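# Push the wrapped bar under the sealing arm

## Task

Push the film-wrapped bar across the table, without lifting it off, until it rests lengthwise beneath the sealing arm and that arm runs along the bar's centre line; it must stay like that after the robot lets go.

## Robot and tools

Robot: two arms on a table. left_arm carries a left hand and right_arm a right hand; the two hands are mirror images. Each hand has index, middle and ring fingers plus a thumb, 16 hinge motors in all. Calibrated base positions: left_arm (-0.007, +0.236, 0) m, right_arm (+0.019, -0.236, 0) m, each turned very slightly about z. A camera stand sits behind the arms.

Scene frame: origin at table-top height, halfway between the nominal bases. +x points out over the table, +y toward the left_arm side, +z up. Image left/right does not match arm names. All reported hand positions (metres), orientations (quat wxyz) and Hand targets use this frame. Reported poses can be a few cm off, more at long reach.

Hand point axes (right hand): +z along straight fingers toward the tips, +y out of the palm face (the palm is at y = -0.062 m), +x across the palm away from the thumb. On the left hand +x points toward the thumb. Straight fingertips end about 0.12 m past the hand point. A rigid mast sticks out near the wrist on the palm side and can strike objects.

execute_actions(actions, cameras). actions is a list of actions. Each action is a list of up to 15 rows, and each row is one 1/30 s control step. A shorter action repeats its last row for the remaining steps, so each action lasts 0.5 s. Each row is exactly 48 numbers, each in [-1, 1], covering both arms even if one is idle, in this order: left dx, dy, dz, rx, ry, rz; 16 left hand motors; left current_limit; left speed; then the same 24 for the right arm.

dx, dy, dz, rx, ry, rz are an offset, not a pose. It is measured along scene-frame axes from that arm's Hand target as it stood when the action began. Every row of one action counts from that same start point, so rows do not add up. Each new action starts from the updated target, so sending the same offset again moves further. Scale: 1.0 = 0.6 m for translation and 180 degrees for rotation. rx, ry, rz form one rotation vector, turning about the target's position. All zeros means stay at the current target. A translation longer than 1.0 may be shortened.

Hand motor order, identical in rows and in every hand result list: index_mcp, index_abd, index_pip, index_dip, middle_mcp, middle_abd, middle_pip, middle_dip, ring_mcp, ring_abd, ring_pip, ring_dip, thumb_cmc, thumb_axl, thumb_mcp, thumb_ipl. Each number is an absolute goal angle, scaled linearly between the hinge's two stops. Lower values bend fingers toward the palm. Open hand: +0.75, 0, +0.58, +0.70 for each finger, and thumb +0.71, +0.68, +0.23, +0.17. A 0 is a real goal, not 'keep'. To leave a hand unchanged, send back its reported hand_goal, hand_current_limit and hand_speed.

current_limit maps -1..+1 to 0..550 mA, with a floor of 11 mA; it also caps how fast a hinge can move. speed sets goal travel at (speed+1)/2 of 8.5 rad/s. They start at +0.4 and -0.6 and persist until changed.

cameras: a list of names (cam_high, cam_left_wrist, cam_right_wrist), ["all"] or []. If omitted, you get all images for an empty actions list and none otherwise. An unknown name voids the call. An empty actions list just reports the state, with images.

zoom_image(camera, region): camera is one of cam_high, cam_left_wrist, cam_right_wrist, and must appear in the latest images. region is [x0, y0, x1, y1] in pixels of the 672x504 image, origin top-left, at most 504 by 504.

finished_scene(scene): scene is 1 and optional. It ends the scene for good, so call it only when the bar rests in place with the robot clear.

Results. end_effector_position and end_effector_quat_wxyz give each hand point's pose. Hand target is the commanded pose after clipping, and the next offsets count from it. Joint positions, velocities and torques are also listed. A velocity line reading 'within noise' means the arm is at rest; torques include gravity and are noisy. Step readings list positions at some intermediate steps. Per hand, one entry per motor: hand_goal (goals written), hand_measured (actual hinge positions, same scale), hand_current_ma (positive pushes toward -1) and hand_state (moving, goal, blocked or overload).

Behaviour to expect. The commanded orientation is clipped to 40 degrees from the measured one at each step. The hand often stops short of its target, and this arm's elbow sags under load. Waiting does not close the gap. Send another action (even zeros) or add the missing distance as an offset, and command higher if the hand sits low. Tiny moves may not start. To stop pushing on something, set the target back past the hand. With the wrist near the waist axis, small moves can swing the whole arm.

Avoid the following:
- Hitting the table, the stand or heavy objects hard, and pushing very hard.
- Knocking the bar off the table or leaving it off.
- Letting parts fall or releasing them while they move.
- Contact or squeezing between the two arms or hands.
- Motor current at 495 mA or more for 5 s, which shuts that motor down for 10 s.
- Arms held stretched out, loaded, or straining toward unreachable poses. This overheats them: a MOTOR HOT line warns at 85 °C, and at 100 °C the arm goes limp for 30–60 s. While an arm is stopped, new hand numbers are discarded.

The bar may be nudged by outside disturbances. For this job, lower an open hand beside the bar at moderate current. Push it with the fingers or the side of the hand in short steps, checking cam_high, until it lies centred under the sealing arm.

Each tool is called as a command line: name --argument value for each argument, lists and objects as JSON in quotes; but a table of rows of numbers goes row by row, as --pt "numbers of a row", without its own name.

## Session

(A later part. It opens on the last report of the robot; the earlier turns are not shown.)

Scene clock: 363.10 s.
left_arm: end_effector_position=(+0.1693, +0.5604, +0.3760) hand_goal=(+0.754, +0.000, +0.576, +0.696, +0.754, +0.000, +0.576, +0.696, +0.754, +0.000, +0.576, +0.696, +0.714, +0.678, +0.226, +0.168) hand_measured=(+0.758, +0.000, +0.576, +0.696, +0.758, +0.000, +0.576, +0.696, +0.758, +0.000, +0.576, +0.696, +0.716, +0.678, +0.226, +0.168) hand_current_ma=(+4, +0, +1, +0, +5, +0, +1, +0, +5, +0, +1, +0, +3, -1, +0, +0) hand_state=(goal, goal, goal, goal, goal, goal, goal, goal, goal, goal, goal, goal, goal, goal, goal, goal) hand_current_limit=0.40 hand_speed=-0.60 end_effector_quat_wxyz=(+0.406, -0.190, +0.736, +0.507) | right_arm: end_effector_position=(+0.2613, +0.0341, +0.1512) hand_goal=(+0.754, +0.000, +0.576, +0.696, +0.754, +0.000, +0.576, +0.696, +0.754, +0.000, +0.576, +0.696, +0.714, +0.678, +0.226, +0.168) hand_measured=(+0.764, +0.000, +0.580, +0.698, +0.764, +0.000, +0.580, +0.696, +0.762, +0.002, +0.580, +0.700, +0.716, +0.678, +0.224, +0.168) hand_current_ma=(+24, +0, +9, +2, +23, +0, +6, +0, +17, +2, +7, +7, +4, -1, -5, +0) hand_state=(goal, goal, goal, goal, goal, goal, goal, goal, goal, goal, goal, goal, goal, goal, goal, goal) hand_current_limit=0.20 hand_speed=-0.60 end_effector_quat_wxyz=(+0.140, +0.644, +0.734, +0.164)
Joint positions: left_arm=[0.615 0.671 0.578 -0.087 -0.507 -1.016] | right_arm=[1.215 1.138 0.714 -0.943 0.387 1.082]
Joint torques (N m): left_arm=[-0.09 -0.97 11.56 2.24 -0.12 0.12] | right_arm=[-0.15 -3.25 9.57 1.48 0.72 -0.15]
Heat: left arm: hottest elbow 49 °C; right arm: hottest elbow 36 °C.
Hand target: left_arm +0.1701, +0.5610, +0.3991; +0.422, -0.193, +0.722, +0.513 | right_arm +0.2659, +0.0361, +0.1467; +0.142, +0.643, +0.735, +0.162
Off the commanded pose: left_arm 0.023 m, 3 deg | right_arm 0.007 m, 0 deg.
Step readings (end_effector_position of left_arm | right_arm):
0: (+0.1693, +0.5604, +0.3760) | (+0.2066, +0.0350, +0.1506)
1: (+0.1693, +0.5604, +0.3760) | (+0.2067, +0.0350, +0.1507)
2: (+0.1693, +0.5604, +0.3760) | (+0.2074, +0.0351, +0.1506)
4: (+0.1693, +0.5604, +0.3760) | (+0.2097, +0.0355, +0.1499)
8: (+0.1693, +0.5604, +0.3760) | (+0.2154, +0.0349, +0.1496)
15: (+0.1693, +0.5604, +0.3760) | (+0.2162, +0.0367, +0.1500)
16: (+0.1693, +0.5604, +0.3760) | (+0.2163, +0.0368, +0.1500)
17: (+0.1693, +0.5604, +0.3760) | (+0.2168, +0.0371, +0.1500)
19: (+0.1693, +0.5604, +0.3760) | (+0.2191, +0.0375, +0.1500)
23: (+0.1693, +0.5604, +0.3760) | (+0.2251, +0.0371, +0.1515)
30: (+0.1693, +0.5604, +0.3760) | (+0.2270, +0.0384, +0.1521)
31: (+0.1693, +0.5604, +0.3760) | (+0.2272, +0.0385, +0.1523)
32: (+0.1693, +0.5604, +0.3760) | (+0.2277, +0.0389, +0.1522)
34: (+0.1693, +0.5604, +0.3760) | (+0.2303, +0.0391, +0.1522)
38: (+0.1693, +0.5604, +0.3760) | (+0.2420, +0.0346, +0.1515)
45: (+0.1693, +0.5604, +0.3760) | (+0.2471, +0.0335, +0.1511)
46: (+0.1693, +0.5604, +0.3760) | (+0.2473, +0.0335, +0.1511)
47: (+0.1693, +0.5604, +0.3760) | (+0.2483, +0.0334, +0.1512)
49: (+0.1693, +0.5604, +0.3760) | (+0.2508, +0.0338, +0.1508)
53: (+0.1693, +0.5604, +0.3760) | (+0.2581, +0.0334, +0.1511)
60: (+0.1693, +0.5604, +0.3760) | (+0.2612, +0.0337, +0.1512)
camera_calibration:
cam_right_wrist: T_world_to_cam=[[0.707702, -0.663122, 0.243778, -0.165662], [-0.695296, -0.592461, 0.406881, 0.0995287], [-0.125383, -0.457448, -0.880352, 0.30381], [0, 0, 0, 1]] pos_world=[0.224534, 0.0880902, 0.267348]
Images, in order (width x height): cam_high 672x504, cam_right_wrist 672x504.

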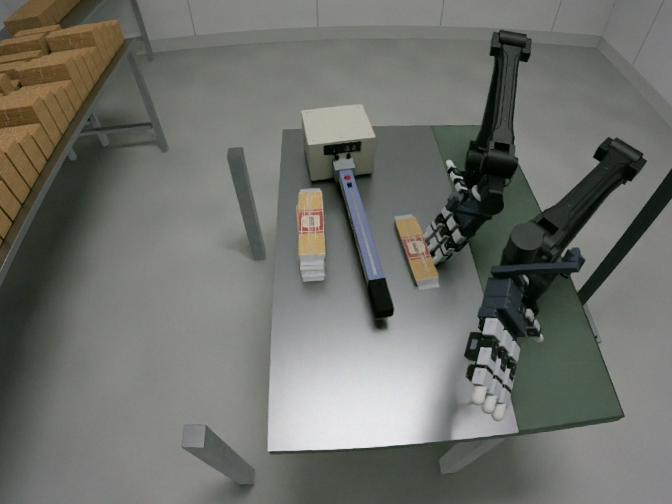

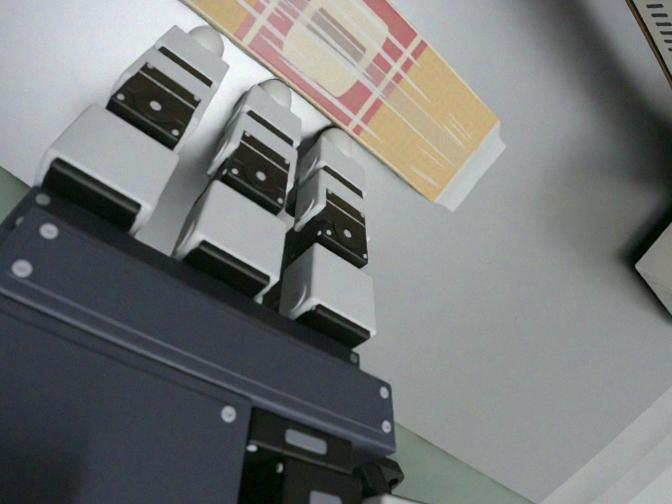

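execute_actions --actions '[[[0,0,0,0,0,0,0.754,0,0.576,0.696,0.754,0,0.576,0.696,0.754,0,0.576,0.696,0.714,0.678,0.226,0.168,0.4,-0.6,0.028,0,0,0,0,-0.0015,0.754,0,0.576,0.696,0.754,0,0.576,0.696,0.754,0,0.576,0.696,0.714,0.678,0.226,0.168,0.2,-0.6]],[[0,0,0,0,0,0,0.754,0,0.576,0.696,0.754,0,0.576,0.696,0.754,0,0.576,0.696,0.714,0.678,0.226,0.168,0.4,-0.6,0.03,0,0,0,0,-0.0015,0.754,0,0.576,0.696,0.754,0,0.576,0.696,0.754,0,0.576,0.696,0.714,0.678,0.226,0.168,0.2,-0.6]],[[0,0,0,0,0,0,0.754,0,0.576,0.696,0.754,0,0.576,0.696,0.754,0,0.576,0.696,0.714,0.678,0.226,0.168,0.4,-0.6,0.03,0,0,0,0,-0.0015,0.754,0,0.576,0.696,0.754,0,0.576,0.696,0.754,0,0.576,0.696,0.714,0.678,0.226,0.168,0.2,-0.6]],[[0,0,0,0,0,0,0.754,0,0.576,0.696,0.754,0,0.576,0.696,0.754,0,0.576,0.696,0.714,0.678,0.226,0.168,0.4,-0.6,0.03,0,0,0,0,-0.0015,0.754,0,0.576,0.696,0.754,0,0.576,0.696,0.754,0,0.576,0.696,0.714,0.678,0.226,0.168,0.2,-0.6]],[[0,0,0,0,0,0,0.754,0,0.576,0.696,0.754,0,0.576,0.696,0.754,0,0.576,0.696,0.714,0.678,0.226,0.168,0.4,-0.6,0.025,0,0,0,0,-0.0015,0.754,0,0.576,0.696,0.754,0,0.576,0.696,0.754,0,0.576,0.696,0.714,0.678,0.226,0.168,0.2,-0.6]]]' --cameras '["cam_high", "cam_right_wrist"]'

zoom_image --camera "cam_high" --region '[335, 190, 465, 320]'

Scene clock: 417.70 s.
left_arm: end_effector_position=(+0.1693, +0.5604, +0.3760) hand_goal=(+0.754, +0.000, +0.576, +0.696, +0.754, +0.000, +0.576, +0.696, +0.754, +0.000, +0.576, +0.696, +0.714, +0.678, +0.226, +0.168) hand_measured=(+0.758, +0.000, +0.576, +0.696, +0.758, +0.000, +0.576, +0.696, +0.758, +0.000, +0.576, +0.696, +0.716, +0.678, +0.226, +0.168) hand_current_ma=(+4, +0, +1, +0, +5, +0, +1, +0, +5, +0, +1, +0, +3, -1, +0, +0) hand_state=(goal, goal, goal, goal, goal, goal, goal, goal, goal, goal, goal, goal, goal, goal, goal, goal) hand_current_limit=0.40 hand_speed=-0.60 end_effector_quat_wxyz=(+0.406, -0.190, +0.736, +0.507) | right_arm: end_effector_position=(+0.3361, +0.0348, +0.1547) hand_goal=(+0.754, +0.000, +0.576, +0.696, +0.754, +0.000, +0.576, +0.696, +0.754, +0.000, +0.576, +0.696, +0.714, +0.678, +0.226, +0.168) hand_measured=(+0.758, +0.000, +0.580, +0.698, +0.768, +0.000, +0.582, +0.698, +0.798, +0.008, +0.602, +0.716, +0.718, +0.678, +0.222, +0.168) hand_current_ma=(+8, +1, +5, +2, +38, +0, +11, +5, +146, +13, +75, +52, +7, -1, -8, +0) hand_state=(goal, goal, goal, goal, goal, goal, goal, goal, blocked, goal, blocked, goal, goal, goal, goal, goal) hand_current_limit=0.20 hand_speed=-0.60 end_effector_quat_wxyz=(+0.135, +0.646, +0.733, +0.168)
Joint positions: left_arm=[0.615 0.671 0.578 -0.087 -0.507 -1.016] | right_arm=[0.988 1.208 0.772 -0.84 0.323 0.85]
Joint torques (N m): left_arm=[-0.09 -0.97 11.58 2.25 -0.12 0.13] | right_arm=[-1.38 -2.2 11.54 1.77 0.99 -0.09]
Heat: left arm: hottest elbow 50 °C; right arm: hottest elbow 34 °C.
Hand target: left_arm +0.1701, +0.5610, +0.3991; +0.422, -0.193, +0.722, +0.513 | right_arm +0.3518, +0.0362, +0.1469; +0.144, +0.651, +0.727, +0.160
Off the commanded pose: left_arm 0.023 m, 3 deg | right_arm 0.018 m, 2 deg.
Step readings (end_effector_position of left_arm | right_arm):
0: (+0.1693, +0.5604, +0.3760) | (+0.2613, +0.0342, +0.1512)
1: (+0.1693, +0.5604, +0.3760) | (+0.2613, +0.0343, +0.1513)
2: (+0.1693, +0.5604, +0.3760) | (+0.2618, +0.0344, +0.1511)
4: (+0.1693, +0.5604, +0.3760) | (+0.2641, +0.0341, +0.1505)
8: (+0.1693, +0.5604, +0.3760) | (+0.2692, +0.0347, +0.1516)
15: (+0.1693, +0.5604, +0.3760) | (+0.2708, +0.0359, +0.1523)
16: (+0.1693, +0.5604, +0.3760) | (+0.2710, +0.0359, +0.1523)
17: (+0.1693, +0.5604, +0.3760) | (+0.2715, +0.0362, +0.1523)
19: (+0.1693, +0.5604, +0.3760) | (+0.2745, +0.0361, +0.1526)
23: (+0.1693, +0.5604, +0.3760) | (+0.2839, +0.0348, +0.1546)
30: (+0.1693, +0.5604, +0.3760) | (+0.2927, +0.0334, +0.1516)
31: (+0.1693, +0.5604, +0.3760) | (+0.2930, +0.0334, +0.1515)
32: (+0.1693, +0.5604, +0.3760) | (+0.2934, +0.0336, +0.1514)
34: (+0.1693, +0.5604, +0.3760) | (+0.2952, +0.0336, +0.1511)
38: (+0.1693, +0.5604, +0.3760) | (+0.3015, +0.0333, +0.1529)
45: (+0.1693, +0.5604, +0.3760) | (+0.3039, +0.0345, +0.1539)
46: (+0.1693, +0.5604, +0.3760) | (+0.3040, +0.0345, +0.1539)
47: (+0.1693, +0.5604, +0.3760) | (+0.3044, +0.0348, +0.1538)
49: (+0.1693, +0.5604, +0.3760) | (+0.3076, +0.0351, +0.1543)
53: (+0.1693, +0.5604, +0.3760) | (+0.3194, +0.0324, +0.1528)
60: (+0.1693, +0.5604, +0.3760) | (+0.3273, +0.0333, +0.1521)
61: (+0.1693, +0.5604, +0.3760) | (+0.3273, +0.0334, +0.1521)
62: (+0.1693, +0.5604, +0.3760) | (+0.3276, +0.0334, +0.1521)
64: (+0.1693, +0.5604, +0.3760) | (+0.3289, +0.0336, +0.1522)
68: (+0.1693, +0.5604, +0.3760) | (+0.3339, +0.0337, +0.1536)
75: (+0.1693, +0.5604, +0.3760) | (+0.3360, +0.0346, +0.1545)
camera_calibration:
cam_right_wrist: T_world_to_cam=[[0.708061, -0.666522, 0.233232, -0.217379], [-0.694549, -0.597719, 0.400417, 0.151471], [-0.12748, -0.445511, -0.886154, 0.317759], [0, 0, 0, 1]] pos_world=[0.29963, 0.0872142, 0.271631]
Images, in order (width x height): cam_high 672x504, cam_right_wrist 672x504.

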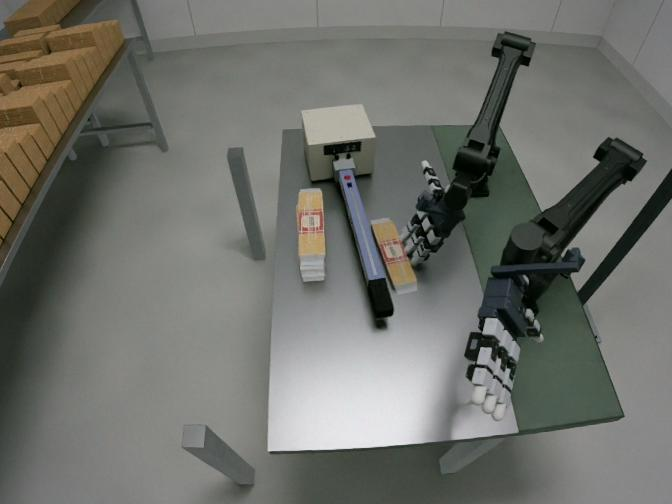

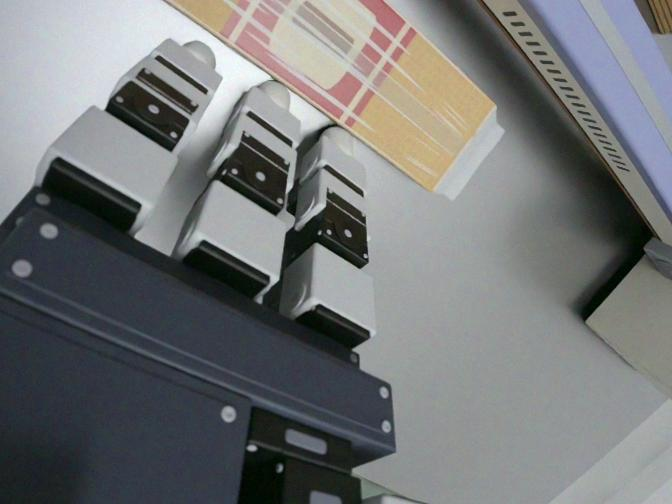

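Scaled by 3.877.

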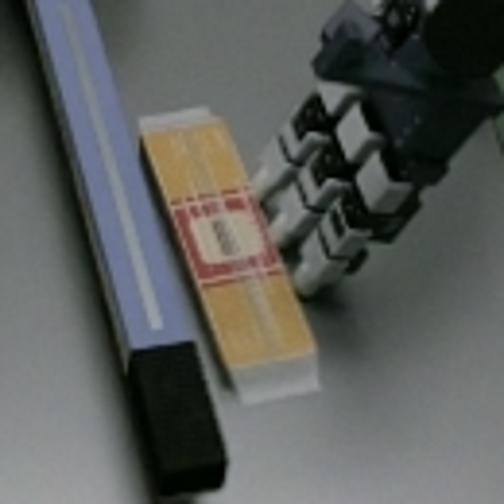

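execute_actions --actions '[[[0,0,0,0,0,0,0.754,0,0.576,0.696,0.754,0,0.576,0.696,0.754,0,0.576,0.696,0.714,0.678,0.226,0.168,0.4,-0.6,-0.055,-0.007,0,0,0,0,0.754,0,0.576,0.696,0.754,0,0.576,0.696,0.754,0,0.576,0.696,0.714,0.678,0.226,0.168,0.2,-0.6]],[[0,0,0,0,0,0,0.754,0,0.576,0.696,0.754,0,0.576,0.696,0.754,0,0.576,0.696,0.714,0.678,0.226,0.168,0.4,-0.6,0,0.027,-0.005,0,0,0,0.754,0,0.576,0.696,0.754,0,0.576,0.696,0.754,0,0.576,0.696,0.714,0.678,0.226,0.168,0.2,-0.6]]]' --cameras '["cam_high", "cam_right_wrist"]'

zoom_image --camera "cam_high" --region '[335, 190, 465, 320]'

Scene clock: 465.90 s.
left_arm: end_effector_position=(+0.1693, +0.5604, +0.3760) hand_goal=(+0.754, +0.000, +0.576, +0.696, +0.754, +0.000, +0.576, +0.696, +0.754, +0.000, +0.576, +0.696, +0.714, +0.678, +0.226, +0.168) hand_measured=(+0.758, +0.000, +0.576, +0.696, +0.758, +0.000, +0.576, +0.696, +0.758, +0.000, +0.576, +0.696, +0.716, +0.678, +0.226, +0.168) hand_current_ma=(+4, +0, +1, +0, +5, +0, +1, +0, +5, +0, +1, +0, +3, -1, +0, +0) hand_state=(goal, goal, goal, goal, goal, goal, goal, goal, goal, goal, goal, goal, goal, goal, goal, goal) hand_current_limit=0.40 hand_speed=-0.60 end_effector_quat_wxyz=(+0.406, -0.190, +0.736, +0.507) | right_arm: end_effector_position=(+0.3198, +0.0381, +0.1503) hand_goal=(+0.754, +0.000, +0.576, +0.696, +0.754, +0.000, +0.576, +0.696, +0.754, +0.000, +0.576, +0.696, +0.714, +0.678, +0.226, +0.168) hand_measured=(+0.758, +0.000, +0.580, +0.698, +0.752, +0.008, +0.576, +0.696, +0.742, +0.026, +0.570, +0.694, +0.718, +0.678, +0.222, +0.168) hand_current_ma=(+9, +1, +5, +2, -3, +13, -1, +1, -29, +63, -11, -2, +7, -1, -8, +0) hand_state=(goal, goal, goal, goal, goal, goal, goal, goal, goal, blocked, goal, goal, goal, goal, goal, goal) hand_current_limit=0.20 hand_speed=-0.60 end_effector_quat_wxyz=(+0.148, +0.652, +0.724, +0.170)
Joint positions: left_arm=[0.615 0.671 0.578 -0.087 -0.507 -1.016] | right_arm=[1.052 1.216 0.758 -0.842 0.371 0.934]
Joint torques (N m): left_arm=[-0.09 -0.91 11.56 2.25 -0.12 0.13] | right_arm=[1.85 -3.43 11.84 0.55 0.38 0.16]
Heat: left arm: hottest elbow 51 °C; right arm: hottest elbow 40 °C.
Hand target: left_arm +0.1701, +0.5610, +0.3991; +0.422, -0.193, +0.722, +0.513 | right_arm +0.3187, +0.0482, +0.1438; +0.144, +0.651, +0.728, +0.160
Off the commanded pose: left_arm 0.023 m, 3 deg | right_arm 0.012 m, 1 deg.
Step readings (end_effector_position of left_arm | right_arm):
0: (+0.1693, +0.5604, +0.3760) | (+0.3361, +0.0349, +0.1547)
1: (+0.1693, +0.5604, +0.3760) | (+0.3361, +0.0349, +0.1547)
2: (+0.1693, +0.5604, +0.3760) | (+0.3359, +0.0350, +0.1547)
4: (+0.1693, +0.5604, +0.3760) | (+0.3346, +0.0360, +0.1558)
8: (+0.1693, +0.5604, +0.3760) | (+0.3275, +0.0362, +0.1526)
15: (+0.1693, +0.5604, +0.3760) | (+0.3245, +0.0357, +0.1517)
16: (+0.1693, +0.5604, +0.3760) | (+0.3245, +0.0355, +0.1517)
17: (+0.1693, +0.5604, +0.3760) | (+0.3242, +0.0355, +0.1518)
19: (+0.1693, +0.5604, +0.3760) | (+0.3233, +0.0361, +0.1516)
23: (+0.1693, +0.5604, +0.3760) | (+0.3204, +0.0383, +0.1506)
30: (+0.1693, +0.5604, +0.3760) | (+0.3198, +0.0382, +0.1503)
camera_calibration:
cam_right_wrist: T_world_to_cam=[[0.686053, -0.681515, 0.254693, -0.198222], [-0.71776, -0.576754, 0.390096, 0.15201], [-0.118961, -0.450435, -0.884848, 0.310479], [0, 0, 0, 1]] pos_world=[0.282033, 0.092432, 0.265914]
Images, in order (width x height): cam_high 672x504, cam_right_wrist 672x504.

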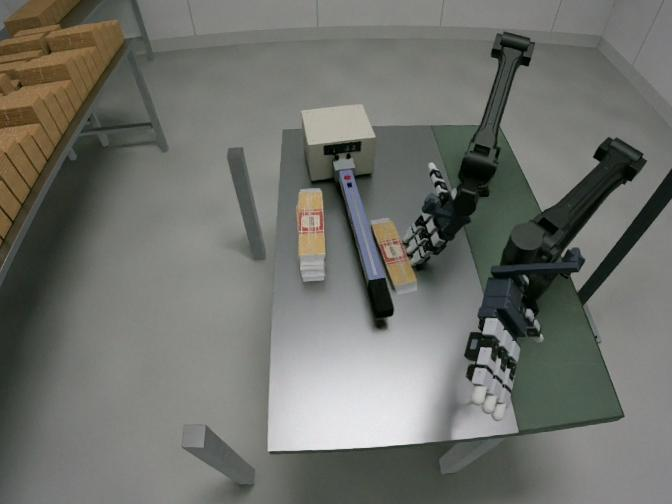

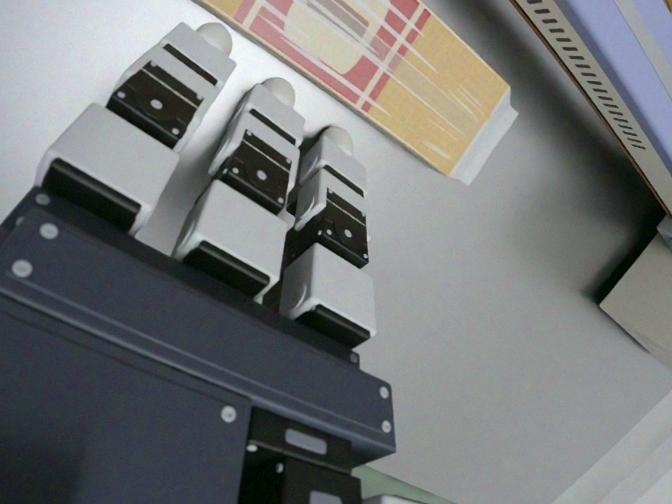

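Scaled by 3.877.

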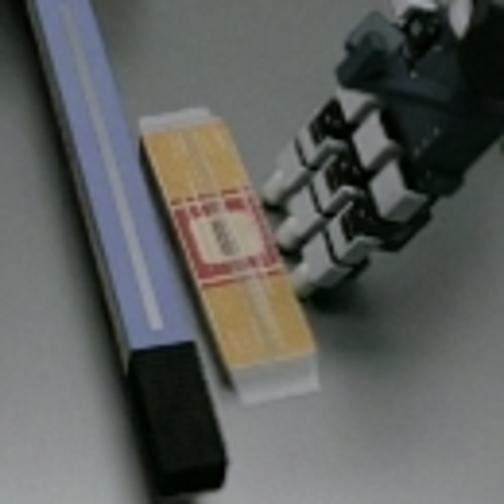

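execute_actions --actions '[[[0,0,0,0,0,0,0.754,0,0.576,0.696,0.754,0,0.576,0.696,0.754,0,0.576,0.696,0.714,0.678,0.226,0.168,0.4,-0.6,0.015,-0.008,0,0,0,0,0.754,0,0.576,0.696,0.754,0,0.576,0.696,0.754,0,0.576,0.696,0.714,0.678,0.226,0.168,0.4,-0.6]],[[0,0,0,0,0,0,0.754,0,0.576,0.696,0.754,0,0.576,0.696,0.754,0,0.576,0.696,0.714,0.678,0.226,0.168,0.4,-0.6,0.025,0.003,0,0,0,0,0.754,0,0.576,0.696,0.754,0,0.576,0.696,0.754,0,0.576,0.696,0.714,0.678,0.226,0.168,0.4,-0.6]],[[0,0,0,0,0,0,0.754,0,0.576,0.696,0.754,0,0.576,0.696,0.754,0,0.576,0.696,0.714,0.678,0.226,0.168,0.4,-0.6,0.025,0.003,0,0,0,0,0.754,0,0.576,0.696,0.754,0,0.576,0.696,0.754,0,0.576,0.696,0.714,0.678,0.226,0.168,0.4,-0.6]],[[0,0,0,0,0,0,0.754,0,0.576,0.696,0.754,0,0.576,0.696,0.754,0,0.576,0.696,0.714,0.678,0.226,0.168,0.4,-0.6,0.025,0.003,0,0,0,0,0.754,0,0.576,0.696,0.754,0,0.576,0.696,0.754,0,0.576,0.696,0.714,0.678,0.226,0.168,0.4,-0.6]]]' --cameras '["cam_high", "cam_right_wrist"]'

zoom_image --camera "cam_high" --region '[335, 190, 465, 320]'

Scene clock: 485.60 s.
left_arm: end_effector_position=(+0.1693, +0.5604, +0.3760) hand_goal=(+0.754, +0.000, +0.576, +0.696, +0.754, +0.000, +0.576, +0.696, +0.754, +0.000, +0.576, +0.696, +0.714, +0.678, +0.226, +0.168) hand_measured=(+0.758, +0.000, +0.576, +0.696, +0.758, +0.000, +0.576, +0.696, +0.758, +0.000, +0.576, +0.696, +0.716, +0.678, +0.226, +0.168) hand_current_ma=(+4, +0, +1, +0, +5, +0, +1, +0, +5, +0, +1, +0, +3, -1, +0, +0) hand_state=(goal, goal, goal, goal, goal, goal, goal, goal, goal, goal, goal, goal, goal, goal, goal, goal) hand_current_limit=0.40 hand_speed=-0.60 end_effector_quat_wxyz=(+0.406, -0.190, +0.736, +0.507) | right_arm: end_effector_position=(+0.3552, +0.0442, +0.1589) hand_goal=(+0.754, +0.000, +0.576, +0.696, +0.754, +0.000, +0.576, +0.696, +0.754, +0.000, +0.576, +0.696, +0.714, +0.678, +0.226, +0.168) hand_measured=(+0.762, +0.000, +0.580, +0.698, +0.876, +0.044, +0.636, +0.732, +0.766, +0.002, +0.582, +0.698, +0.718, +0.678, +0.222, +0.168) hand_current_ma=(+21, +1, +8, +2, +385, +115, +198, +107, +32, +4, +11, +3, +7, -1, -8, +0) hand_state=(goal, goal, goal, goal, blocked, blocked, blocked, blocked, goal, goal, goal, goal, goal, goal, goal, goal) hand_current_limit=0.40 hand_speed=-0.60 end_effector_quat_wxyz=(+0.140, +0.646, +0.732, +0.166)
Joint positions: left_arm=[0.615 0.671 0.578 -0.087 -0.507 -1.016] | right_arm=[0.957 1.256 0.822 -0.835 0.322 0.82]
Joint torques (N m): left_arm=[-0.15 -0.97 11.56 2.26 -0.12 0.13] | right_arm=[-1.38 -1.96 11.18 2.66 0.73 -0.11]
Heat: left arm: hottest elbow 51 °C; right arm: hottest elbow 38 °C.
Hand target: left_arm +0.1701, +0.5610, +0.3991; +0.422, -0.193, +0.722, +0.513 | right_arm +0.3727, +0.0488, +0.1437; +0.144, +0.651, +0.728, +0.160
Off the commanded pose: left_arm 0.023 m, 3 deg | right_arm 0.024 m, 1 deg.
Step readings (end_effector_position of left_arm | right_arm):
0: (+0.1693, +0.5604, +0.3760) | (+0.3198, +0.0380, +0.1503)
1: (+0.1693, +0.5604, +0.3760) | (+0.3198, +0.0380, +0.1503)
2: (+0.1693, +0.5604, +0.3760) | (+0.3198, +0.0380, +0.1503)
4: (+0.1693, +0.5604, +0.3760) | (+0.3198, +0.0379, +0.1502)
8: (+0.1693, +0.5604, +0.3760) | (+0.3212, +0.0365, +0.1500)
15: (+0.1693, +0.5604, +0.3760) | (+0.3214, +0.0365, +0.1499)
16: (+0.1693, +0.5604, +0.3760) | (+0.3214, +0.0365, +0.1499)
17: (+0.1693, +0.5604, +0.3760) | (+0.3217, +0.0365, +0.1496)
19: (+0.1693, +0.5604, +0.3760) | (+0.3238, +0.0364, +0.1502)
23: (+0.1693, +0.5604, +0.3760) | (+0.3288, +0.0365, +0.1518)
30: (+0.1693, +0.5604, +0.3760) | (+0.3303, +0.0390, +0.1524)
31: (+0.1693, +0.5604, +0.3760) | (+0.3303, +0.0390, +0.1522)
32: (+0.1693, +0.5604, +0.3760) | (+0.3307, +0.0394, +0.1522)
34: (+0.1693, +0.5604, +0.3760) | (+0.3330, +0.0401, +0.1529)
38: (+0.1693, +0.5604, +0.3760) | (+0.3396, +0.0408, +0.1550)
45: (+0.1693, +0.5604, +0.3760) | (+0.3415, +0.0416, +0.1555)
46: (+0.1693, +0.5604, +0.3760) | (+0.3415, +0.0416, +0.1555)
47: (+0.1693, +0.5604, +0.3760) | (+0.3420, +0.0419, +0.1555)
49: (+0.1693, +0.5604, +0.3760) | (+0.3444, +0.0425, +0.1560)
53: (+0.1693, +0.5604, +0.3760) | (+0.3517, +0.0431, +0.1579)
60: (+0.1693, +0.5604, +0.3760) | (+0.3552, +0.0440, +0.1590)
camera_calibration:
cam_right_wrist: T_world_to_cam=[[0.705073, -0.66684, 0.24124, -0.225829], [-0.698055, -0.59276, 0.401691, 0.16958], [-0.124866, -0.45162, -0.88343, 0.326994], [0, 0, 0, 1]] pos_world=[0.318433, 0.0976053, 0.275236]
Images, in order (width x height): cam_high 672x504, cam_right_wrist 672x504.

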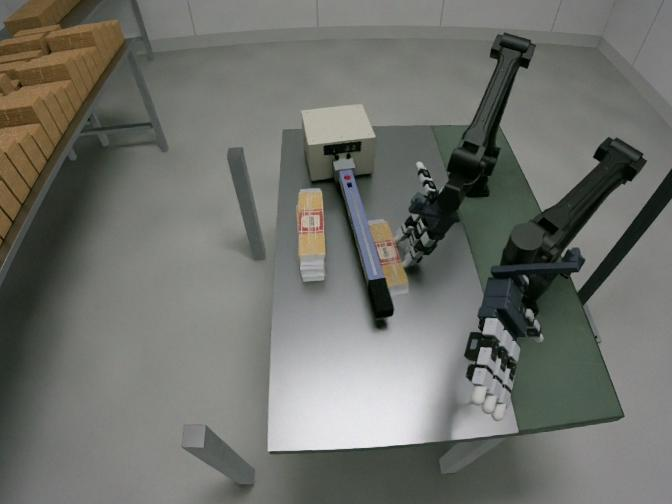

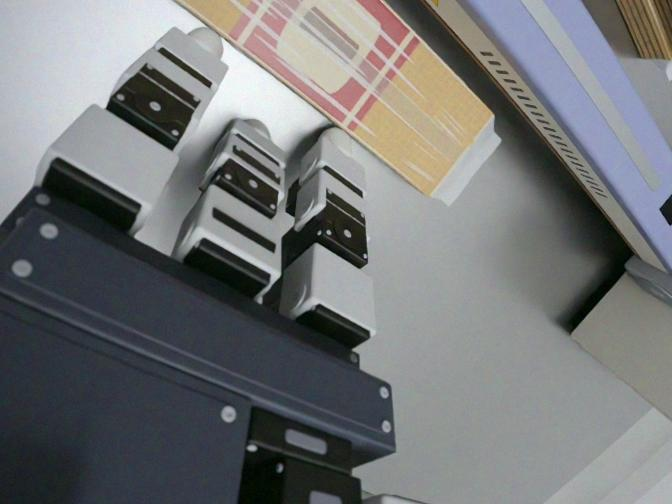

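Scaled by 3.877.

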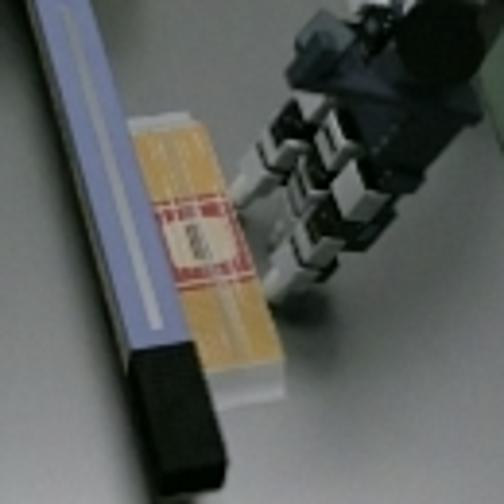

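execute_actions --actions '[[[0,0,0,0,0,0,0.754,0,0.576,0.696,0.754,0,0.576,0.696,0.754,0,0.576,0.696,0.714,0.678,0.226,0.168,0.4,-0.6,-0.05,-0.008,0.03,0,0,0,0.754,0,0.576,0.696,0.754,0,0.576,0.696,0.754,0,0.576,0.696,0.714,0.678,0.226,0.168,0.2,-0.6]]]' --cameras '["cam_high", "cam_right_wrist"]'

zoom_image --camera "cam_high" --region '[335, 190, 465, 320]'

Scene clock: 517.60 s.
left_arm: end_effector_position=(+0.1693, +0.5604, +0.3760) hand_goal=(+0.754, +0.000, +0.576, +0.696, +0.754, +0.000, +0.576, +0.696, +0.754, +0.000, +0.576, +0.696, +0.714, +0.678, +0.226, +0.168) hand_measured=(+0.758, +0.000, +0.576, +0.696, +0.758, +0.000, +0.576, +0.696, +0.758, +0.000, +0.576, +0.696, +0.716, +0.678, +0.226, +0.168) hand_current_ma=(+4, +0, +1, +0, +5, +0, +1, +0, +5, +0, +1, +0, +3, -1, +0, +0) hand_state=(goal, goal, goal, goal, goal, goal, goal, goal, goal, goal, goal, goal, goal, goal, goal, goal) hand_current_limit=0.40 hand_speed=-0.60 end_effector_quat_wxyz=(+0.406, -0.190, +0.736, +0.507) | right_arm: end_effector_position=(+0.3455, +0.0439, +0.1588) hand_goal=(+0.754, +0.000, +0.576, +0.696, +0.754, +0.000, +0.576, +0.696, +0.754, +0.000, +0.576, +0.696, +0.714, +0.678, +0.226, +0.168) hand_measured=(+0.762, +0.000, +0.580, +0.698, +0.764, +0.004, +0.580, +0.698, +0.762, +0.002, +0.580, +0.698, +0.718, +0.678, +0.222, +0.168) hand_current_ma=(+16, +1, +8, +2, +22, +5, +7, +5, +20, +3, +7, +3, +7, -1, -8, +0) hand_state=(goal, goal, goal, goal, goal, goal, goal, goal, goal, goal, goal, goal, goal, goal, goal, goal) hand_current_limit=0.20 hand_speed=-0.60 end_effector_quat_wxyz=(+0.144, +0.649, +0.730, +0.160)
Joint positions: left_arm=[0.615 0.671 0.578 -0.087 -0.507 -1.016] | right_arm=[0.986 1.254 0.822 -0.863 0.34 0.858]
Joint torques (N m): left_arm=[-0.09 -0.97 11.56 2.25 -0.12 0.13] | right_arm=[1.73 -6.89 10.17 0.28 0.8 0.18]
Heat: left arm: hottest elbow 51 °C; right arm: hottest elbow 40 °C.
Hand target: left_arm +0.1701, +0.5610, +0.3991; +0.422, -0.193, +0.722, +0.513 | right_arm +0.3427, +0.0439, +0.1618; +0.144, +0.651, +0.728, +0.160
Off the commanded pose: left_arm 0.023 m, 3 deg | right_arm 0.004 m, 0 deg.
Step readings (end_effector_position of left_arm | right_arm):
0: (+0.1693, +0.5604, +0.3760) | (+0.3552, +0.0442, +0.1589)
1: (+0.1693, +0.5604, +0.3760) | (+0.3553, +0.0442, +0.1589)
2: (+0.1693, +0.5604, +0.3760) | (+0.3553, +0.0441, +0.1592)
4: (+0.1693, +0.5604, +0.3760) | (+0.3541, +0.0441, +0.1601)
8: (+0.1693, +0.5604, +0.3760) | (+0.3485, +0.0448, +0.1595)
15: (+0.1693, +0.5604, +0.3760) | (+0.3458, +0.0444, +0.1589)
camera_calibration:
cam_right_wrist: T_world_to_cam=[[0.69806, -0.671126, 0.249602, -0.217928], [-0.703817, -0.578978, 0.411613, 0.162487], [-0.131731, -0.463005, -0.876512, 0.327374], [0, 0, 0, 1]] pos_world=[0.309613, 0.0993952, 0.274461]
Images, in order (width x height): cam_high 672x504, cam_right_wrist 672x504.

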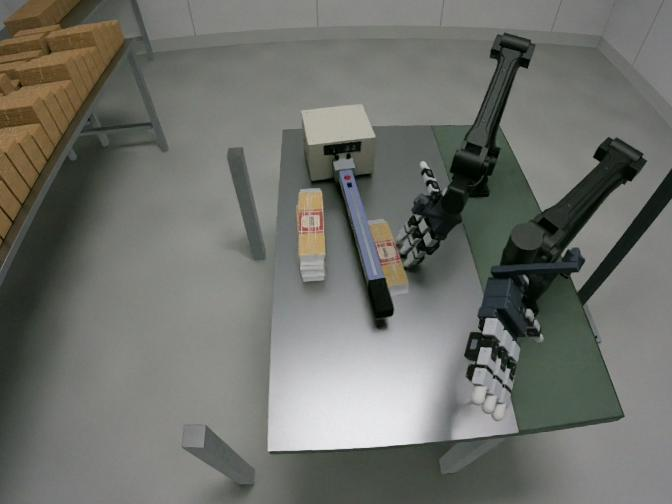

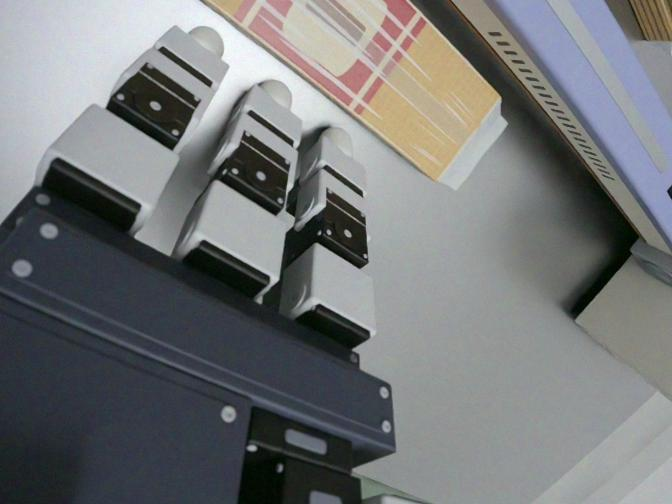

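Scaled by 3.877.

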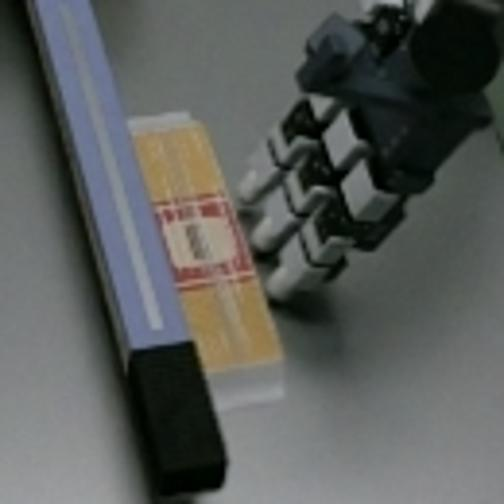

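execute_actions --actions '[[[0,0,0,0,0,0,0.754,0,0.576,0.696,0.754,0,0.576,0.696,0.754,0,0.576,0.696,0.714,0.678,0.226,0.168,0.4,-0.6,0.024,0.003,0.002,0,0,0,0.754,0,0.576,0.696,0.754,0,0.576,0.696,0.754,0,0.576,0.696,0.714,0.678,0.226,0.168,0.2,-0.6]],[[0,0,0,0,0,0,0.754,0,0.576,0.696,0.754,0,0.576,0.696,0.754,0,0.576,0.696,0.714,0.678,0.226,0.168,0.4,-0.6,0.024,0.003,0.001,0,0,0,0.754,0,0.576,0.696,0.754,0,0.576,0.696,0.754,0,0.576,0.696,0.714,0.678,0.226,0.168,0.2,-0.6]],[[0,0,0,0,0,0,0.754,0,0.576,0.696,0.754,0,0.576,0.696,0.754,0,0.576,0.696,0.714,0.678,0.226,0.168,0.4,-0.6,0.024,0.003,0.001,0,0,0,0.754,0,0.576,0.696,0.754,0,0.576,0.696,0.754,0,0.576,0.696,0.714,0.678,0.226,0.168,0.2,-0.6]]]' --cameras '["cam_high", "cam_right_wrist"]'

zoom_image --camera "cam_high" --region '[335, 190, 465, 320]'

Scene clock: 537.70 s.
left_arm: end_effector_position=(+0.1693, +0.5604, +0.3760) hand_goal=(+0.754, +0.000, +0.576, +0.696, +0.754, +0.000, +0.576, +0.696, +0.754, +0.000, +0.576, +0.696, +0.714, +0.678, +0.226, +0.168) hand_measured=(+0.758, +0.000, +0.576, +0.696, +0.758, +0.000, +0.576, +0.696, +0.758, +0.000, +0.576, +0.696, +0.716, +0.678, +0.226, +0.168) hand_current_ma=(+4, +0, +1, +0, +5, +0, +1, +0, +5, +0, +1, +0, +3, -1, +0, +0) hand_state=(goal, goal, goal, goal, goal, goal, goal, goal, goal, goal, goal, goal, goal, goal, goal, goal) hand_current_limit=0.40 hand_speed=-0.60 end_effector_quat_wxyz=(+0.406, -0.190, +0.736, +0.507) | right_arm: end_effector_position=(+0.3702, +0.0384, +0.1553) hand_goal=(+0.754, +0.000, +0.576, +0.696, +0.754, +0.000, +0.576, +0.696, +0.754, +0.000, +0.576, +0.696, +0.714, +0.678, +0.226, +0.168) hand_measured=(+0.760, +0.000, +0.580, +0.698, +0.766, +0.002, +0.582, +0.698, +0.772, +0.004, +0.586, +0.704, +0.718, +0.678, +0.222, +0.168) hand_current_ma=(+13, +1, +7, +2, +30, +2, +10, +5, +48, +6, +21, +15, +7, -1, -8, +0) hand_state=(goal, goal, goal, goal, goal, goal, goal, goal, goal, goal, goal, goal, goal, goal, goal, goal) hand_current_limit=0.20 hand_speed=-0.60 end_effector_quat_wxyz=(+0.142, +0.651, +0.731, +0.148)
Joint positions: left_arm=[0.615 0.671 0.578 -0.087 -0.507 -1.016] | right_arm=[0.915 1.289 0.851 -0.858 0.313 0.792]
Joint torques (N m): left_arm=[-0.03 -0.97 11.58 2.25 -0.12 0.13] | right_arm=[-0.15 -5.07 13.56 1.5 0.76 -0.09]
Heat: left arm: hottest elbow 52 °C; right arm: hottest elbow 39 °C.
Hand target: left_arm +0.1701, +0.5610, +0.3991; +0.422, -0.193, +0.722, +0.513 | right_arm +0.3859, +0.0492, +0.1641; +0.144, +0.651, +0.728, +0.160
Off the commanded pose: left_arm 0.023 m, 3 deg | right_arm 0.021 m, 1 deg.
Step readings (end_effector_position of left_arm | right_arm):
0: (+0.1693, +0.5604, +0.3760) | (+0.3455, +0.0438, +0.1587)
1: (+0.1693, +0.5604, +0.3760) | (+0.3455, +0.0438, +0.1587)
2: (+0.1693, +0.5604, +0.3760) | (+0.3455, +0.0438, +0.1587)
4: (+0.1693, +0.5604, +0.3760) | (+0.3461, +0.0432, +0.1587)
8: (+0.1693, +0.5604, +0.3760) | (+0.3479, +0.0412, +0.1585)
15: (+0.1693, +0.5604, +0.3760) | (+0.3495, +0.0397, +0.1585)
16: (+0.1693, +0.5604, +0.3760) | (+0.3495, +0.0396, +0.1584)
17: (+0.1693, +0.5604, +0.3760) | (+0.3498, +0.0396, +0.1579)
19: (+0.1693, +0.5604, +0.3760) | (+0.3513, +0.0386, +0.1561)
23: (+0.1693, +0.5604, +0.3760) | (+0.3564, +0.0363, +0.1550)
30: (+0.1693, +0.5604, +0.3760) | (+0.3579, +0.0361, +0.1543)
31: (+0.1693, +0.5604, +0.3760) | (+0.3580, +0.0363, +0.1544)
32: (+0.1693, +0.5604, +0.3760) | (+0.3584, +0.0364, +0.1545)
34: (+0.1693, +0.5604, +0.3760) | (+0.3605, +0.0370, +0.1548)
38: (+0.1693, +0.5604, +0.3760) | (+0.3666, +0.0372, +0.1549)
45: (+0.1693, +0.5604, +0.3760) | (+0.3702, +0.0383, +0.1553)
camera_calibration:
cam_right_wrist: T_world_to_cam=[[0.700537, -0.669976, 0.245726, -0.238298], [-0.697642, -0.570525, 0.433354, 0.172107], [-0.150144, -0.475009, -0.867077, 0.330809], [0, 0, 0, 1]] pos_world=[0.336675, 0.0956755, 0.270809]
Images, in order (width x height): cam_high 672x504, cam_right_wrist 672x504.

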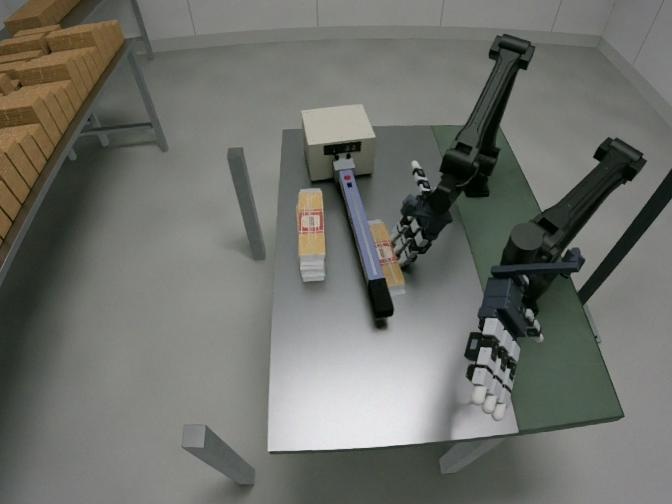

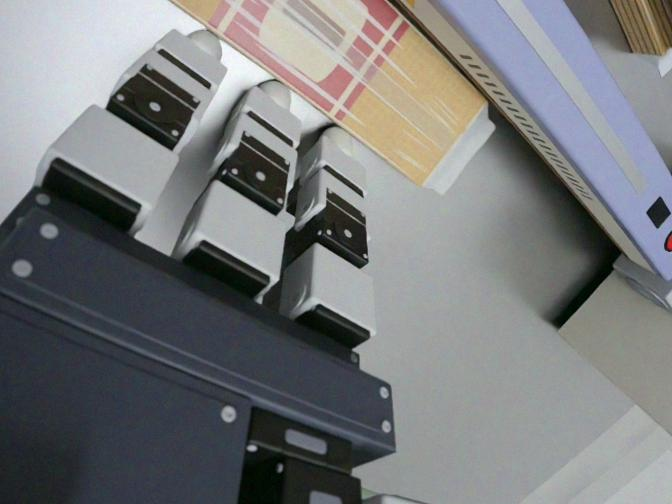

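Scaled by 3.877.

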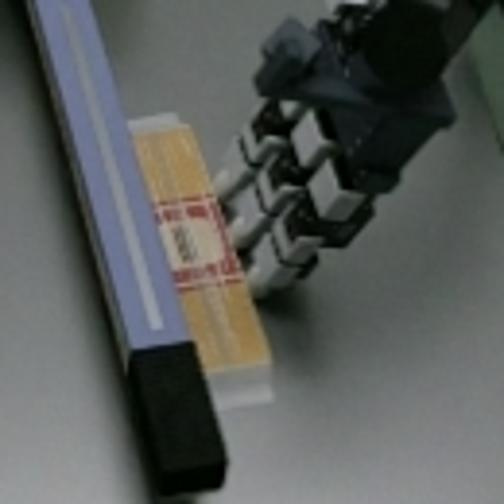

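execute_actions --actions '[[[0,0,0,0,0,0,0.754,0,0.576,0.696,0.754,0,0.576,0.696,0.754,0,0.576,0.696,0.714,0.678,0.226,0.168,0.4,-0.6,0.022,0.001,0.002,0,0,-0.0025,0.754,0,0.576,0.696,0.754,0,0.576,0.696,0.754,0,0.576,0.696,0.714,0.678,0.226,0.168,0.2,-0.6]],[[0,0,0,0,0,0,0.754,0,0.576,0.696,0.754,0,0.576,0.696,0.754,0,0.576,0.696,0.714,0.678,0.226,0.168,0.4,-0.6,0.022,0.001,0.002,0,0,-0.0025,0.754,0,0.576,0.696,0.754,0,0.576,0.696,0.754,0,0.576,0.696,0.714,0.678,0.226,0.168,0.2,-0.6]],[[0,0,0,0,0,0,0.754,0,0.576,0.696,0.754,0,0.576,0.696,0.754,0,0.576,0.696,0.714,0.678,0.226,0.168,0.4,-0.6,0.018,0.001,0.002,0,0,0,0.754,0,0.576,0.696,0.754,0,0.576,0.696,0.754,0,0.576,0.696,0.714,0.678,0.226,0.168,0.2,-0.6]]]' --cameras '["cam_high", "cam_right_wrist"]'

zoom_image --camera "cam_high" --region '[335, 190, 465, 320]'

Scene clock: 564.00 s.
left_arm: end_effector_position=(+0.1693, +0.5604, +0.3760) hand_goal=(+0.754, +0.000, +0.576, +0.696, +0.754, +0.000, +0.576, +0.696, +0.754, +0.000, +0.576, +0.696, +0.714, +0.678, +0.226, +0.168) hand_measured=(+0.758, +0.000, +0.576, +0.696, +0.758, +0.000, +0.576, +0.696, +0.758, +0.000, +0.576, +0.696, +0.716, +0.678, +0.226, +0.168) hand_current_ma=(+4, +0, +1, +0, +5, +0, +1, +0, +5, +0, +1, +0, +3, -1, +0, +0) hand_state=(goal, goal, goal, goal, goal, goal, goal, goal, goal, goal, goal, goal, goal, goal, goal, goal) hand_current_limit=0.40 hand_speed=-0.60 end_effector_quat_wxyz=(+0.406, -0.190, +0.736, +0.507) | right_arm: end_effector_position=(+0.4046, +0.0409, +0.1569) hand_goal=(+0.754, +0.000, +0.576, +0.696, +0.754, +0.000, +0.576, +0.696, +0.754, +0.000, +0.576, +0.696, +0.714, +0.678, +0.226, +0.168) hand_measured=(+0.760, +0.000, +0.580, +0.698, +0.766, +0.002, +0.582, +0.700, +0.774, +0.000, +0.586, +0.704, +0.718, +0.678, +0.222, +0.168) hand_current_ma=(+10, +1, +6, +2, +30, +1, +10, +5, +55, +0, +24, +17, +7, -1, -8, +0) hand_state=(goal, goal, goal, goal, goal, goal, goal, goal, goal, goal, goal, goal, goal, goal, goal, goal) hand_current_limit=0.20 hand_speed=-0.60 end_effector_quat_wxyz=(+0.143, +0.655, +0.728, +0.143)
Joint positions: left_arm=[0.615 0.671 0.578 -0.087 -0.507 -1.016] | right_arm=[0.846 1.353 0.916 -0.85 0.297 0.734]
Joint torques (N m): left_arm=[-0.09 -0.97 11.58 2.25 -0.12 0.13] | right_arm=[-0.38 -6.3 13.93 1.66 0.75 -0.1]
Heat: left arm: hottest elbow 52 °C; right arm: hottest elbow 44 °C.
Hand target: left_arm +0.1701, +0.5610, +0.3991; +0.422, -0.193, +0.722, +0.513 | right_arm +0.4232, +0.0512, +0.1679; +0.146, +0.657, +0.722, +0.159
Off the commanded pose: left_arm 0.023 m, 3 deg | right_arm 0.024 m, 2 deg.
Step readings (end_effector_position of left_arm | right_arm):
0: (+0.1693, +0.5604, +0.3760) | (+0.3702, +0.0384, +0.1553)
1: (+0.1693, +0.5604, +0.3760) | (+0.3702, +0.0385, +0.1553)
2: (+0.1693, +0.5604, +0.3760) | (+0.3706, +0.0385, +0.1553)
4: (+0.1693, +0.5604, +0.3760) | (+0.3726, +0.0391, +0.1559)
8: (+0.1693, +0.5604, +0.3760) | (+0.3789, +0.0388, +0.1555)
15: (+0.1693, +0.5604, +0.3760) | (+0.3832, +0.0394, +0.1558)
16: (+0.1693, +0.5604, +0.3760) | (+0.3833, +0.0395, +0.1558)
17: (+0.1693, +0.5604, +0.3760) | (+0.3836, +0.0396, +0.1559)
19: (+0.1693, +0.5604, +0.3760) | (+0.3853, +0.0403, +0.1564)
23: (+0.1693, +0.5604, +0.3760) | (+0.3915, +0.0405, +0.1573)
30: (+0.1693, +0.5604, +0.3760) | (+0.3957, +0.0402, +0.1563)
31: (+0.1693, +0.5604, +0.3760) | (+0.3957, +0.0403, +0.1563)
32: (+0.1693, +0.5604, +0.3760) | (+0.3958, +0.0404, +0.1565)
34: (+0.1693, +0.5604, +0.3760) | (+0.3973, +0.0408, +0.1565)
38: (+0.1693, +0.5604, +0.3760) | (+0.4023, +0.0407, +0.1566)
45: (+0.1693, +0.5604, +0.3760) | (+0.4046, +0.0408, +0.1569)
camera_calibration:
cam_right_wrist: T_world_to_cam=[[0.693773, -0.676917, 0.245889, -0.258148], [-0.702059, -0.559532, 0.440495, 0.196947], [-0.160596, -0.478233, -0.863425, 0.342363], [0, 0, 0, 1]] pos_world=[0.372347, 0.0991829, 0.272326]
Images, in order (width x height): cam_high 672x504, cam_right_wrist 672x504.

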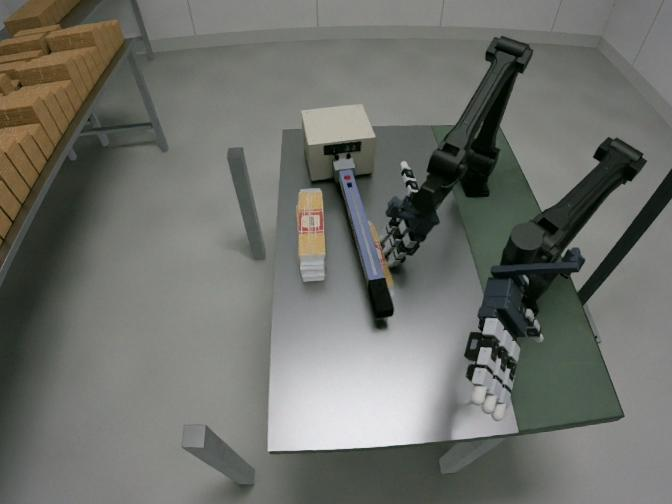

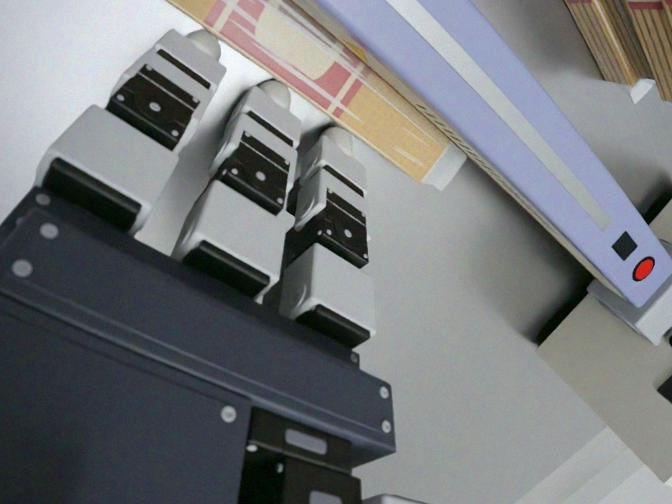

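Scaled by 3.877.

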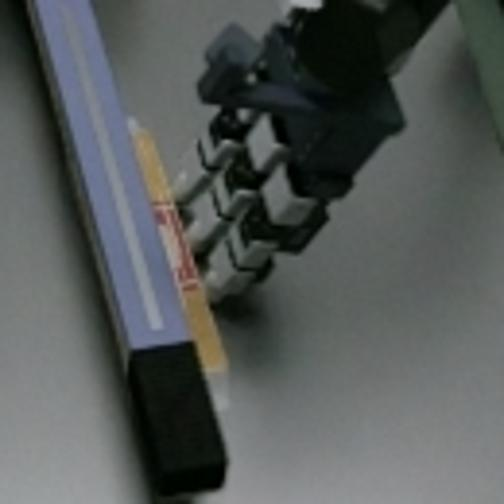

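zoom_image --camera "cam_right_wrist" --region '[160, 0, 672, 380]'

Region (160, 0, 672, 380) is 512x380 pixels. A region can be at most 504 by 504 pixels.

zoom_image --camera "cam_right_wrist" --region '[170, 0, 480, 240]'

zoom_image --camera "cam_right_wrist" --region '[370, 60, 672, 360]'

zoom_image --camera "cam_high" --region '[340, 195, 420, 325]'

Scaled by 1.626.

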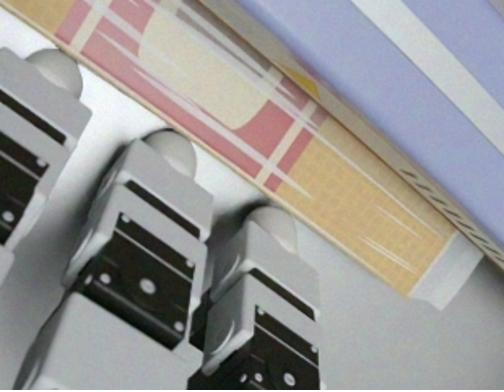

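Scaled by 1.669.

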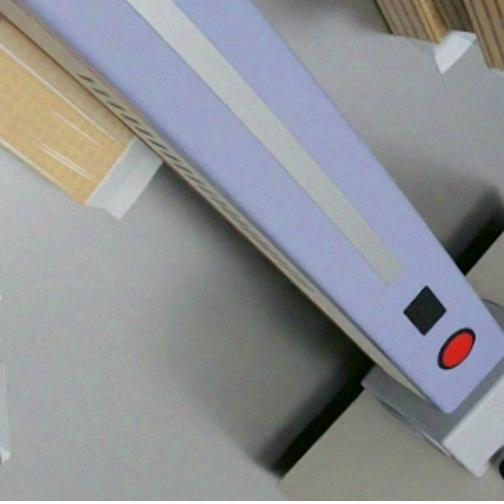

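Scaled by 3.877.

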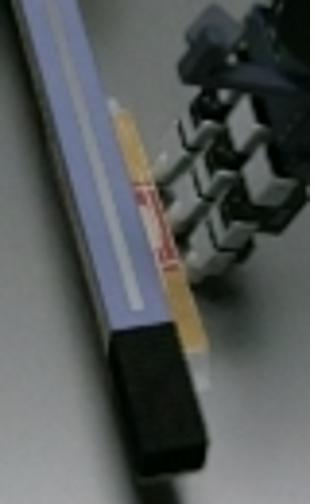

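execute_actions --actions '[[[0,0,0,0,0,0,0.754,0,0.576,0.696,0.754,0,0.576,0.696,0.754,0,0.576,0.696,0.714,0.678,0.226,0.168,0.4,-0.6,0.016,0,0.001,0,0,-0.006,0.754,0,0.576,0.696,0.754,0,0.576,0.696,0.754,0,0.576,0.696,0.714,0.678,0.226,0.168,0.2,-0.6]],[[0,0,0,0,0,0,0.754,0,0.576,0.696,0.754,0,0.576,0.696,0.754,0,0.576,0.696,0.714,0.678,0.226,0.168,0.4,-0.6,0.016,0,0.001,0,0,-0.006,0.754,0,0.576,0.696,0.754,0,0.576,0.696,0.754,0,0.576,0.696,0.714,0.678,0.226,0.168,0.2,-0.6]]]' --cameras '["cam_high", "cam_right_wrist"]'

zoom_image --camera "cam_high" --region '[335, 190, 465, 320]'

zoom_image --camera "cam_right_wrist" --region '[170, 0, 480, 240]'

Scene clock: 620.37 s.
left_arm: end_effector_position=(+0.1693, +0.5604, +0.3760) hand_goal=(+0.754, +0.000, +0.576, +0.696, +0.754, +0.000, +0.576, +0.696, +0.754, +0.000, +0.576, +0.696, +0.714, +0.678, +0.226, +0.168) hand_measured=(+0.758, +0.000, +0.576, +0.696, +0.758, +0.000, +0.576, +0.696, +0.758, +0.000, +0.576, +0.696, +0.716, +0.678, +0.226, +0.168) hand_current_ma=(+4, +0, +1, +0, +5, +0, +1, +0, +5, +0, +1, +0, +3, -1, +0, +0) hand_state=(goal, goal, goal, goal, goal, goal, goal, goal, goal, goal, goal, goal, goal, goal, goal, goal) hand_current_limit=0.40 hand_speed=-0.60 end_effector_quat_wxyz=(+0.406, -0.190, +0.736, +0.507) | right_arm: end_effector_position=(+0.4241, +0.0427, +0.1575) hand_goal=(+0.754, +0.000, +0.576, +0.696, +0.754, +0.000, +0.576, +0.696, +0.754, +0.000, +0.576, +0.696, +0.714, +0.678, +0.226, +0.168) hand_measured=(+0.760, +0.000, +0.580, +0.698, +0.766, +0.002, +0.582, +0.700, +0.774, +0.000, +0.586, +0.704, +0.718, +0.678, +0.222, +0.168) hand_current_ma=(+10, +1, +6, +2, +30, +1, +10, +5, +58, +1, +24, +17, +7, -1, -8, +0) hand_state=(goal, goal, goal, goal, goal, goal, goal, goal, blocked, goal, goal, goal, goal, goal, goal, goal) hand_current_limit=0.20 hand_speed=-0.60 end_effector_quat_wxyz=(+0.145, +0.666, +0.718, +0.141)
Joint positions: left_arm=[0.615 0.671 0.578 -0.087 -0.507 -1.016] | right_arm=[0.816 1.398 0.962 -0.85 0.297 0.734]
Joint torques (N m): left_arm=[-0.09 -0.97 11.58 2.26 -0.12 0.13] | right_arm=[-0.32 -6.42 14.23 1.43 0.83 0.02]
Heat: left arm: hottest elbow 53 °C; right arm: hottest elbow 42 °C.
Hand target: left_arm +0.1701, +0.5610, +0.3991; +0.422, -0.193, +0.722, +0.513 | right_arm +0.4423, +0.0512, +0.1690; +0.148, +0.671, +0.710, +0.156
Off the commanded pose: left_arm 0.023 m, 3 deg | right_arm 0.023 m, 2 deg.
Step readings (end_effector_position of left_arm | right_arm):
0: (+0.1693, +0.5604, +0.3760) | (+0.4046, +0.0409, +0.1569)
1: (+0.1693, +0.5604, +0.3760) | (+0.4046, +0.0409, +0.1568)
2: (+0.1693, +0.5604, +0.3760) | (+0.4049, +0.0410, +0.1569)
4: (+0.1693, +0.5604, +0.3760) | (+0.4067, +0.0413, +0.1570)
8: (+0.1693, +0.5604, +0.3760) | (+0.4123, +0.0416, +0.1571)
15: (+0.1693, +0.5604, +0.3760) | (+0.4143, +0.0417, +0.1571)
16: (+0.1693, +0.5604, +0.3760) | (+0.4143, +0.0417, +0.1571)
17: (+0.1693, +0.5604, +0.3760) | (+0.4145, +0.0418, +0.1571)
19: (+0.1693, +0.5604, +0.3760) | (+0.4163, +0.0423, +0.1572)
23: (+0.1693, +0.5604, +0.3760) | (+0.4220, +0.0428, +0.1574)
30: (+0.1693, +0.5604, +0.3760) | (+0.4241, +0.0427, +0.1575)
camera_calibration:
cam_right_wrist: T_world_to_cam=[[0.673646, -0.697074, 0.24554, -0.261113], [-0.718213, -0.539117, 0.439913, 0.217579], [-0.174277, -0.472695, -0.863821, 0.352535], [0, 0, 0, 1]] pos_world=[0.393604, 0.101927, 0.272925]
Images, in order (width x height): cam_high 672x504, cam_right_wrist 672x504.

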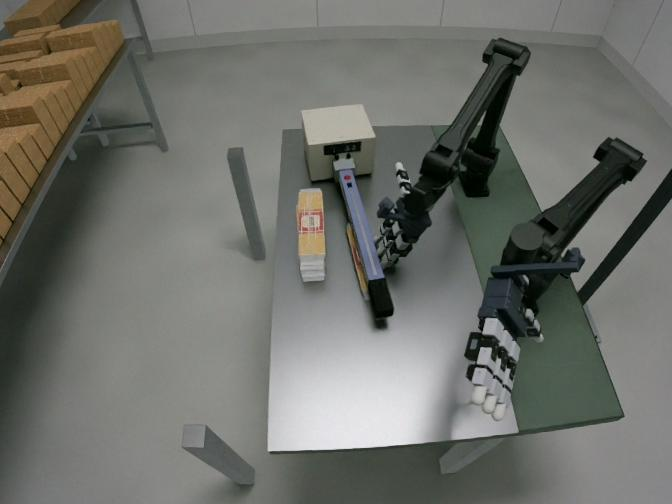

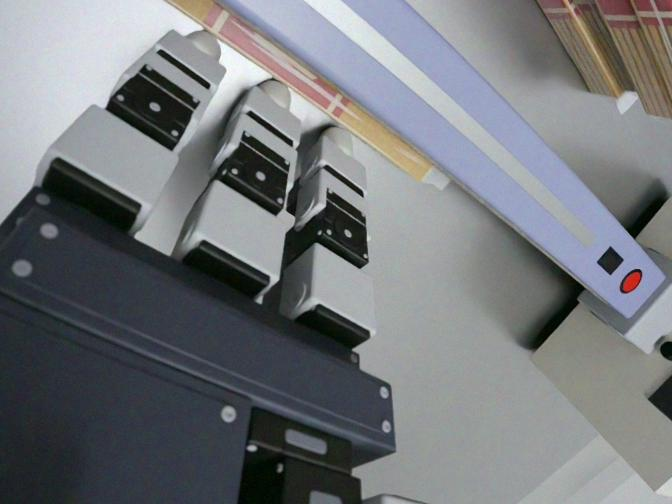

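Scaled by 3.877.

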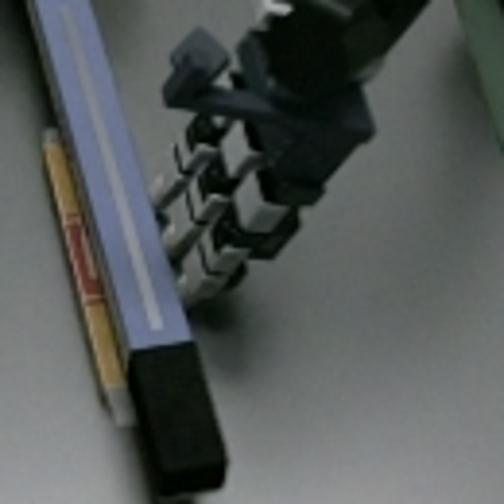

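Scaled by 1.626.

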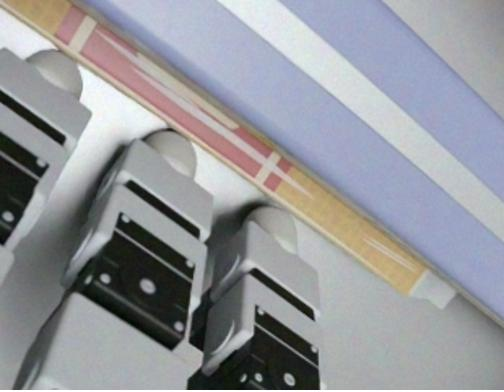

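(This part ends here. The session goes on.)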